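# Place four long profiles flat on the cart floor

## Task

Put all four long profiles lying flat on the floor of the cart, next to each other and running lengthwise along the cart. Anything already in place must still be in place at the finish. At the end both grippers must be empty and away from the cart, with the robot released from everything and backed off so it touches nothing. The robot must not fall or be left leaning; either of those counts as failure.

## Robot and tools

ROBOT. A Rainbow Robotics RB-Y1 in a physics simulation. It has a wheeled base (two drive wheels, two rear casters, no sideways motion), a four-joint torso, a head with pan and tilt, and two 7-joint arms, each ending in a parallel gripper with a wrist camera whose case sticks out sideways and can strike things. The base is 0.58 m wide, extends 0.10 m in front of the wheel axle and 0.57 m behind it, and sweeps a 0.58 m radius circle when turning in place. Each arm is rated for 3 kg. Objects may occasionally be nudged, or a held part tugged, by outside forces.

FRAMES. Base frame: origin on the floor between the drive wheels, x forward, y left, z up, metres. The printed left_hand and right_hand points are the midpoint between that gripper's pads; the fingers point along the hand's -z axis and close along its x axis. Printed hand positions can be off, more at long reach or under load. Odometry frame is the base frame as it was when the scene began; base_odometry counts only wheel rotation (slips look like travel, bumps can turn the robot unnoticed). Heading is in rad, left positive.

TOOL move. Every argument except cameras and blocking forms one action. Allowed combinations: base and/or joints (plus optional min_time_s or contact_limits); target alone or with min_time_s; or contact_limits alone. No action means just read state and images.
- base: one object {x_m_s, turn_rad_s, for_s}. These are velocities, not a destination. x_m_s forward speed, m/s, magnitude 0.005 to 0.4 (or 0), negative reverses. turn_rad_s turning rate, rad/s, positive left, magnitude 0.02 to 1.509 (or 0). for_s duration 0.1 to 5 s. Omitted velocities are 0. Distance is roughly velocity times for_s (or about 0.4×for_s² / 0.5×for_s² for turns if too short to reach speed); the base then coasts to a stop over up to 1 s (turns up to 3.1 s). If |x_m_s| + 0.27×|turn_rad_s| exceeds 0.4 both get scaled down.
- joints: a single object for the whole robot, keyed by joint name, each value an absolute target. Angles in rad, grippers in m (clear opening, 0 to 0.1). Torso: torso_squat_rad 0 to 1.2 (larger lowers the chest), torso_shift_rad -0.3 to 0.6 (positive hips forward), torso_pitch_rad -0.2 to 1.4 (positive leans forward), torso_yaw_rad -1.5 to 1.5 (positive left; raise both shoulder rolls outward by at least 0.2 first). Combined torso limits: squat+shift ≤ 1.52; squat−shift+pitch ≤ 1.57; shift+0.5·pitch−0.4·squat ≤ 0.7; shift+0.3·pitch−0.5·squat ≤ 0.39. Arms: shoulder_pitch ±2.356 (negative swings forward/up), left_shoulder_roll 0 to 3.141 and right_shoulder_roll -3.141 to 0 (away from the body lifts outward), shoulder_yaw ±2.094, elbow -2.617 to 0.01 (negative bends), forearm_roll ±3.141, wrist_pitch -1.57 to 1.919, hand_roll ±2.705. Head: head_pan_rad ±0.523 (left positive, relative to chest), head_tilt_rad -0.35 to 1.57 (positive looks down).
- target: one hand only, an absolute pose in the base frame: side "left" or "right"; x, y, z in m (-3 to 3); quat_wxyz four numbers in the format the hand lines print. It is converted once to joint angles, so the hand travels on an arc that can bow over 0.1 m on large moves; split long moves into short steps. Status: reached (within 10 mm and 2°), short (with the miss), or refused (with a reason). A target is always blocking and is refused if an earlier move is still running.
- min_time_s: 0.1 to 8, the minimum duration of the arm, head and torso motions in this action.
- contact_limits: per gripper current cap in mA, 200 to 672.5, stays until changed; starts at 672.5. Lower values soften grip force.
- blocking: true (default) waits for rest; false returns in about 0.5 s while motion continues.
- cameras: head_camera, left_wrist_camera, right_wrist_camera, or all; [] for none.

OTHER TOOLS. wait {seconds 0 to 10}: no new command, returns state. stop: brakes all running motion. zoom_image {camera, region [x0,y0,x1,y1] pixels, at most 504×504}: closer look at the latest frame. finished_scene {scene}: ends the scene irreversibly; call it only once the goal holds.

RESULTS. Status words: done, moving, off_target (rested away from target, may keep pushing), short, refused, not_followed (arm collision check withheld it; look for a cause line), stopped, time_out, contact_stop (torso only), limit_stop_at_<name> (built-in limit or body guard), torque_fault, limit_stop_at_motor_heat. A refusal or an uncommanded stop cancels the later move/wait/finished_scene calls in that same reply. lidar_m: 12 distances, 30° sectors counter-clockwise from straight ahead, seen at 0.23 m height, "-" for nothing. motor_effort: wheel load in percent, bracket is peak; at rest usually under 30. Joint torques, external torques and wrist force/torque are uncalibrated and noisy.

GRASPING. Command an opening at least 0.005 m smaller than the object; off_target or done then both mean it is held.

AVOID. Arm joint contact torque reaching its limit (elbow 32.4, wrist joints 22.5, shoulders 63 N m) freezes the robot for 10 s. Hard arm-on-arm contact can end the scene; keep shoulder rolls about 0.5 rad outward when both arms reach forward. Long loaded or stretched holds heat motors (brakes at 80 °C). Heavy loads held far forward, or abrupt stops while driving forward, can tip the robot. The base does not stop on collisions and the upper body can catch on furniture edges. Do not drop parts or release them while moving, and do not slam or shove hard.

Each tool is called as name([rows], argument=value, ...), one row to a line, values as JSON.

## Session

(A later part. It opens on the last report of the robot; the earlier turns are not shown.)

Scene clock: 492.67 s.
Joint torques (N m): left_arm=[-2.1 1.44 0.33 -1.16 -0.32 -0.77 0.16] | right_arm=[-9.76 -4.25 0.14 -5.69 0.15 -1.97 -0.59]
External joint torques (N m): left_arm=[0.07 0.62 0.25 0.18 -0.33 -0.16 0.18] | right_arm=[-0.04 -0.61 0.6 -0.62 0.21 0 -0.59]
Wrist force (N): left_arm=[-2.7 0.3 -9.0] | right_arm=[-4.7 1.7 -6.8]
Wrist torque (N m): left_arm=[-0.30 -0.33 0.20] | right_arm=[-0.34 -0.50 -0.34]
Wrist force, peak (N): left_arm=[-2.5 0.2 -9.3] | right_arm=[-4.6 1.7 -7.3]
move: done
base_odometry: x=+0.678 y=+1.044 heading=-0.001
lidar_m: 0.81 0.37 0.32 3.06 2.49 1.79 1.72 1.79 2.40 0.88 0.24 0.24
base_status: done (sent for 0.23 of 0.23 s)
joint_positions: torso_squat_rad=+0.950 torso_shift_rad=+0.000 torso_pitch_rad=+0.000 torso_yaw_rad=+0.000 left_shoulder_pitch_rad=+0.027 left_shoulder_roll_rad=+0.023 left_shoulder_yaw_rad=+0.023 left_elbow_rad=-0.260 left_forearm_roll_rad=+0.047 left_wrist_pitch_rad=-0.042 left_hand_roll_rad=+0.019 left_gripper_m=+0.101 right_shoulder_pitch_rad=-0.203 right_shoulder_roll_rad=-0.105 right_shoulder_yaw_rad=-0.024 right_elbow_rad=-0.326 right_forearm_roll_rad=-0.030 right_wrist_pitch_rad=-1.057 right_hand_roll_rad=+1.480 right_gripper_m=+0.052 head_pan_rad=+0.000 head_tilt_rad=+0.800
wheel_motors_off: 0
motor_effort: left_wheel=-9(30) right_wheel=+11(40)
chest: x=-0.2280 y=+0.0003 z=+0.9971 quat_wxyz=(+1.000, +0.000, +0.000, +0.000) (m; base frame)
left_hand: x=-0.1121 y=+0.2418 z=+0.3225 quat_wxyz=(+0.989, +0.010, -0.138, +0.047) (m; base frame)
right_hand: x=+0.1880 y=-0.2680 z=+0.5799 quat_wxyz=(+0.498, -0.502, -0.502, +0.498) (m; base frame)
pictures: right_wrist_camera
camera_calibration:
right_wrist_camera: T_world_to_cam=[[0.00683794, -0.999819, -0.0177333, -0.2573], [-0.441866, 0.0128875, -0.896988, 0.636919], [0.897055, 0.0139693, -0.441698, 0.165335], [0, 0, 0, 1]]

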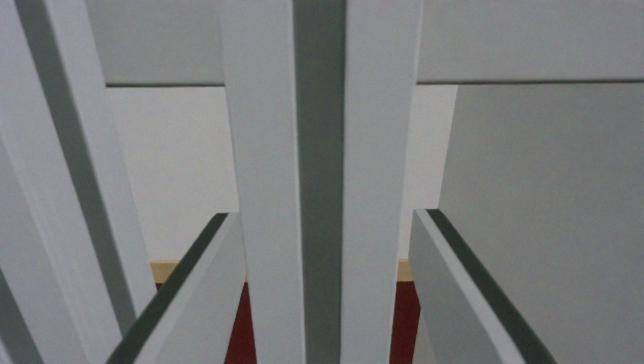

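move(joints={"right_gripper_m":0.015}, cameras=["right_wrist_camera"])

move(joints={"torso_squat_rad":0.91}, min_time_s=1, cameras=[])

move(base={"x_m_s":-0.1,"for_s":1.5}, cameras=["right_wrist_camera"])

move(joints={"torso_squat_rad":0.7}, cameras=[])

move(base={"x_m_s":-0.25,"for_s":2.83}, cameras=["head_camera"])

Scene clock: 500.13 s.
Joint torques (N m): left_arm=[-1.72 0.79 -0.63 -1.32 -0.25 -0.36 0.23] | right_arm=[-9.45 -4.23 -0.03 -5.53 0.07 -2.11 0.32]
External joint torques (N m): left_arm=[0.45 -0.03 -0.7 0.01 -0.26 0.25 0.25] | right_arm=[0.27 -0.6 0.43 -0.46 0.13 -0.13 0.34]
Wrist force (N): left_arm=[-2.7 0.4 -8.8] | right_arm=[-3.1 1.9 -7.1]
Wrist torque (N m): left_arm=[-0.31 -0.33 0.20] | right_arm=[-0.43 -0.44 -1.17]
Wrist force, peak (N): left_arm=[-2.7 0.3 -9.6] | right_arm=[-5.2 2.4 -7.1]
move: off_target
base_odometry: x=+0.678 y=+1.044 heading=-0.001
lidar_m: 0.80 0.37 0.34 3.07 2.48 1.79 1.70 1.78 2.40 0.86 0.23 0.24
joint_positions: torso_squat_rad=+0.950 torso_shift_rad=+0.000 torso_pitch_rad=+0.000 torso_yaw_rad=+0.000 left_shoulder_pitch_rad=+0.027 left_shoulder_roll_rad=+0.023 left_shoulder_yaw_rad=+0.023 left_elbow_rad=-0.260 left_forearm_roll_rad=+0.047 left_wrist_pitch_rad=-0.042 left_hand_roll_rad=+0.019 left_gripper_m=+0.101 right_shoulder_pitch_rad=-0.203 right_shoulder_roll_rad=-0.105 right_shoulder_yaw_rad=-0.024 right_elbow_rad=-0.326 right_forearm_roll_rad=-0.030 right_wrist_pitch_rad=-1.057 right_hand_roll_rad=+1.480 right_gripper_m=+0.030 head_pan_rad=+0.000 head_tilt_rad=+0.800
joint_status: right_gripper_m off_target (ended at +0.030, target +0.015)
wheel_motors_off: 0
motor_effort: left_wheel=-9(10) right_wheel=+9(12)
chest: x=-0.2280 y=+0.0003 z=+0.9971 quat_wxyz=(+1.000, +0.000, +0.000, +0.000) (m; base frame)
left_hand: x=-0.1121 y=+0.2418 z=+0.3225 quat_wxyz=(+0.989, +0.010, -0.138, +0.047) (m; base frame)
right_hand: x=+0.1880 y=-0.2680 z=+0.5799 quat_wxyz=(+0.498, -0.502, -0.502, +0.498) (m; base frame)
pictures: right_wrist_camera
camera_calibration:
right_wrist_camera: T_world_to_cam=[[0.00686417, -0.999813, -0.0180794, -0.257036], [-0.441874, 0.0131863, -0.89698, 0.636986], [0.897051, 0.0141459, -0.441701, 0.165382], [0, 0, 0, 1]]

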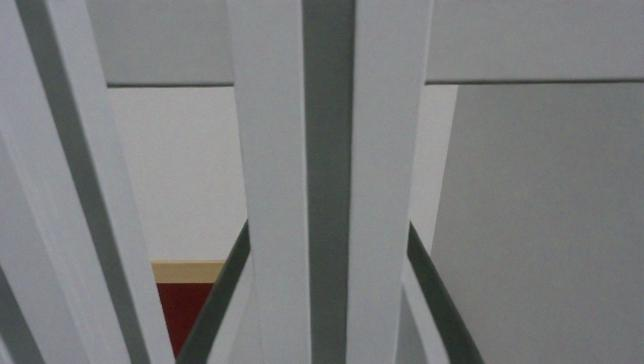

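Scene clock: 501.40 s.
Joint torques (N m): left_arm=[-1.45 0.79 -0.38 -1.19 -0.19 -0.51 0.07] | right_arm=[-12.25 -4.55 -0.33 -8.89 -0.17 -4.33 -0.1]
External joint torques (N m): left_arm=[0.71 -0.03 -0.46 0.14 -0.2 0.09 0.09] | right_arm=[-2.56 -0.92 0.12 -3.83 -0.1 -2.36 -0.09]
Wrist force (N): left_arm=[-2.7 0.2 -8.9] | right_arm=[-4.1 10.4 -6.4]
Wrist torque (N m): left_arm=[-0.27 -0.35 0.20] | right_arm=[-0.27 -0.42 -0.35]
Wrist force, peak (N): left_arm=[-2.6 0.4 -9.1] | right_arm=[-5.0 10.8 -6.3]
move: done
base_odometry: x=+0.678 y=+1.044 heading=-0.001
lidar_m: 0.82 0.37 0.33 3.06 2.49 1.78 1.71 1.78 2.38 0.87 0.22 0.24
joint_positions: torso_squat_rad=+0.910 torso_shift_rad=+0.000 torso_pitch_rad=+0.000 torso_yaw_rad=+0.000 left_shoulder_pitch_rad=+0.027 left_shoulder_roll_rad=+0.023 left_shoulder_yaw_rad=+0.023 left_elbow_rad=-0.260 left_forearm_roll_rad=+0.047 left_wrist_pitch_rad=-0.042 left_hand_roll_rad=+0.019 left_gripper_m=+0.101 right_shoulder_pitch_rad=-0.202 right_shoulder_roll_rad=-0.105 right_shoulder_yaw_rad=-0.024 right_elbow_rad=-0.325 right_forearm_roll_rad=-0.030 right_wrist_pitch_rad=-1.056 right_hand_roll_rad=+1.480 right_gripper_m=+0.030 head_pan_rad=+0.000 head_tilt_rad=+0.800
joint_status: all done
wheel_motors_off: 0
motor_effort: left_wheel=-9(10) right_wheel=+10(12)
chest: x=-0.2278 y=+0.0003 z=+1.0195 quat_wxyz=(+1.000, +0.000, +0.000, +0.000) (m; base frame)
left_hand: x=-0.1122 y=+0.2418 z=+0.3449 quat_wxyz=(+0.989, +0.010, -0.138, +0.047) (m; base frame)
right_hand: x=+0.1875 y=-0.2681 z=+0.6015 quat_wxyz=(+0.498, -0.502, -0.502, +0.498) (m; base frame)
pictures: none

Scene clock: 503.93 s.
Joint torques (N m): left_arm=[-3.13 0.85 -0.5 -1.74 -0.21 -0.6 0.21] | right_arm=[-13.33 -4.71 0.11 -8.87 0.03 -4.38 -0.16]
External joint torques (N m): left_arm=[-0.97 0.03 -0.58 -0.41 -0.21 0.01 0.22] | right_arm=[-3.65 -1.07 0.56 -3.81 0.1 -2.4 -0.16]
Wrist force (N): left_arm=[-2.7 0.4 -9.0] | right_arm=[-4.3 10.6 -6.6]
Wrist torque (N m): left_arm=[-0.29 -0.33 0.19] | right_arm=[-0.51 -0.44 -0.37]
Wrist force, peak (N): left_arm=[-2.6 0.6 -9.3] | right_arm=[-4.0 11.0 -7.3]
move: done
base_odometry: x=+0.528 y=+1.044 heading=-0.001
lidar_m: 0.96 0.43 1.35 3.60 2.28 1.63 1.55 1.63 2.20 0.91 0.27 0.34
base_status: done (sent for 1.5 of 1.5 s)
joint_positions: torso_squat_rad=+0.910 torso_shift_rad=+0.000 torso_pitch_rad=+0.000 torso_yaw_rad=+0.000 left_shoulder_pitch_rad=+0.027 left_shoulder_roll_rad=+0.023 left_shoulder_yaw_rad=+0.023 left_elbow_rad=-0.260 left_forearm_roll_rad=+0.047 left_wrist_pitch_rad=-0.042 left_hand_roll_rad=+0.019 left_gripper_m=+0.101 right_shoulder_pitch_rad=-0.202 right_shoulder_roll_rad=-0.105 right_shoulder_yaw_rad=-0.024 right_elbow_rad=-0.325 right_forearm_roll_rad=-0.030 right_wrist_pitch_rad=-1.056 right_hand_roll_rad=+1.480 right_gripper_m=+0.030 head_pan_rad=+0.000 head_tilt_rad=+0.800
wheel_motors_off: 0
motor_effort: left_wheel=-8(32) right_wheel=-16(43)
chest: x=-0.2279 y=+0.0003 z=+1.0195 quat_wxyz=(+1.000, +0.000, +0.000, +0.000) (m; base frame)
left_hand: x=-0.1123 y=+0.2419 z=+0.3449 quat_wxyz=(+0.989, +0.010, -0.138, +0.047) (m; base frame)
right_hand: x=+0.1873 y=-0.2681 z=+0.6015 quat_wxyz=(+0.498, -0.502, -0.502, +0.498) (m; base frame)
pictures: right_wrist_camera
camera_calibration:
right_wrist_camera: T_world_to_cam=[[0.00635873, -0.999818, -0.0179703, -0.256792], [-0.444142, 0.0132771, -0.895858, 0.655792], [0.895934, 0.0136779, -0.443977, 0.176978], [0, 0, 0, 1]]

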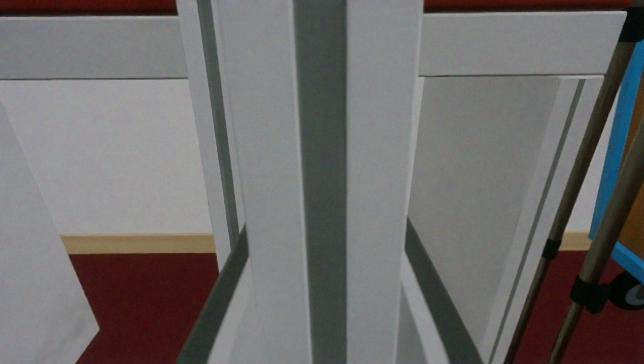

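Scene clock: 505.43 s.
Joint torques (N m): left_arm=[-2.32 0.54 -0.58 -1.89 -0.22 -0.61 0.39] | right_arm=[-13.58 -4.08 0.2 -8.95 0.01 -4.19 -0.24]
External joint torques (N m): left_arm=[-0.17 -0.28 -0.66 -0.56 -0.22 0 0.41] | right_arm=[-3.9 -0.44 0.66 -3.89 0.08 -2.22 -0.24]
Wrist force (N): left_arm=[-2.4 0.2 -9.3] | right_arm=[-4.5 10.4 -6.3]
Wrist torque (N m): left_arm=[-0.27 -0.27 0.18] | right_arm=[-0.23 -0.46 -0.33]
Wrist force, peak (N): left_arm=[-2.4 0.2 -9.5] | right_arm=[-4.2 11.1 -6.8]
move: done
base_odometry: x=+0.528 y=+1.044 heading=-0.001
lidar_m: 0.96 0.44 1.34 3.61 2.27 1.63 1.55 1.63 2.19 0.91 0.29 0.34
joint_positions: torso_squat_rad=+0.700 torso_shift_rad=+0.000 torso_pitch_rad=+0.000 torso_yaw_rad=+0.000 left_shoulder_pitch_rad=+0.027 left_shoulder_roll_rad=+0.023 left_shoulder_yaw_rad=+0.023 left_elbow_rad=-0.260 left_forearm_roll_rad=+0.047 left_wrist_pitch_rad=-0.042 left_hand_roll_rad=+0.019 left_gripper_m=+0.101 right_shoulder_pitch_rad=-0.202 right_shoulder_roll_rad=-0.105 right_shoulder_yaw_rad=-0.024 right_elbow_rad=-0.325 right_forearm_roll_rad=-0.030 right_wrist_pitch_rad=-1.056 right_hand_roll_rad=+1.480 right_gripper_m=+0.030 head_pan_rad=+0.000 head_tilt_rad=+0.800
joint_status: all done
wheel_motors_off: 0
motor_effort: left_wheel=-8(9) right_wheel=-16(18)
chest: x=-0.2278 y=+0.0003 z=+1.1253 quat_wxyz=(+1.000, +0.000, +0.000, +0.000) (m; base frame)
left_hand: x=-0.1123 y=+0.2419 z=+0.4507 quat_wxyz=(+0.989, +0.010, -0.138, +0.047) (m; base frame)
right_hand: x=+0.1873 y=-0.2681 z=+0.7072 quat_wxyz=(+0.499, -0.502, -0.502, +0.498) (m; base frame)
pictures: none

Scene clock: 509.93 s.
Joint torques (N m): left_arm=[-2.77 0.43 0.2 -1.89 -0.16 -0.62 0.22] | right_arm=[-12.96 -4.5 -0.11 -9.39 0.06 -4.3 -0.07]
External joint torques (N m): left_arm=[-0.61 -0.4 0.13 -0.56 -0.17 -0.01 0.24] | right_arm=[-3.27 -0.86 0.34 -4.33 0.13 -2.32 -0.07]
Wrist force (N): left_arm=[-2.3 0.3 -9.2] | right_arm=[-4.6 10.4 -6.3]
Wrist torque (N m): left_arm=[-0.25 -0.25 0.20] | right_arm=[-0.36 -0.46 -0.34]
Wrist force, peak (N): left_arm=[-2.3 0.1 -9.5] | right_arm=[-4.3 10.8 -7.4]
move: done
base_odometry: x=-0.180 y=+1.045 heading=-0.003
lidar_m: 1.02 1.09 2.28 3.70 1.25 0.88 0.85 0.90 1.19 3.18 0.28 1.15
base_status: done (sent for 2.83 of 2.83 s)
joint_positions: torso_squat_rad=+0.700 torso_shift_rad=+0.000 torso_pitch_rad=+0.000 torso_yaw_rad=+0.000 left_shoulder_pitch_rad=+0.027 left_shoulder_roll_rad=+0.023 left_shoulder_yaw_rad=+0.023 left_elbow_rad=-0.260 left_forearm_roll_rad=+0.047 left_wrist_pitch_rad=-0.042 left_hand_roll_rad=+0.019 left_gripper_m=+0.101 right_shoulder_pitch_rad=-0.202 right_shoulder_roll_rad=-0.105 right_shoulder_yaw_rad=-0.024 right_elbow_rad=-0.325 right_forearm_roll_rad=-0.030 right_wrist_pitch_rad=-1.056 right_hand_roll_rad=+1.480 right_gripper_m=+0.030 head_pan_rad=+0.000 head_tilt_rad=+0.800
wheel_motors_off: 0
motor_effort: left_wheel=-16(45) right_wheel=+17(44)
chest: x=-0.2279 y=+0.0003 z=+1.1253 quat_wxyz=(+1.000, +0.000, +0.000, +0.000) (m; base frame)
left_hand: x=-0.1123 y=+0.2419 z=+0.4507 quat_wxyz=(+0.989, +0.010, -0.138, +0.047) (m; base frame)
right_hand: x=+0.1873 y=-0.2681 z=+0.7072 quat_wxyz=(+0.498, -0.502, -0.502, +0.498) (m; base frame)
pictures: head_camera
camera_calibration:
head_camera: T_world_to_cam=[[-0.0583381, -0.998209, 0.013214, -0.0235747], [-0.682176, 0.0301973, -0.730564, 0.884606], [0.728857, -0.051634, -0.682717, 0.996134], [0, 0, 0, 1]]

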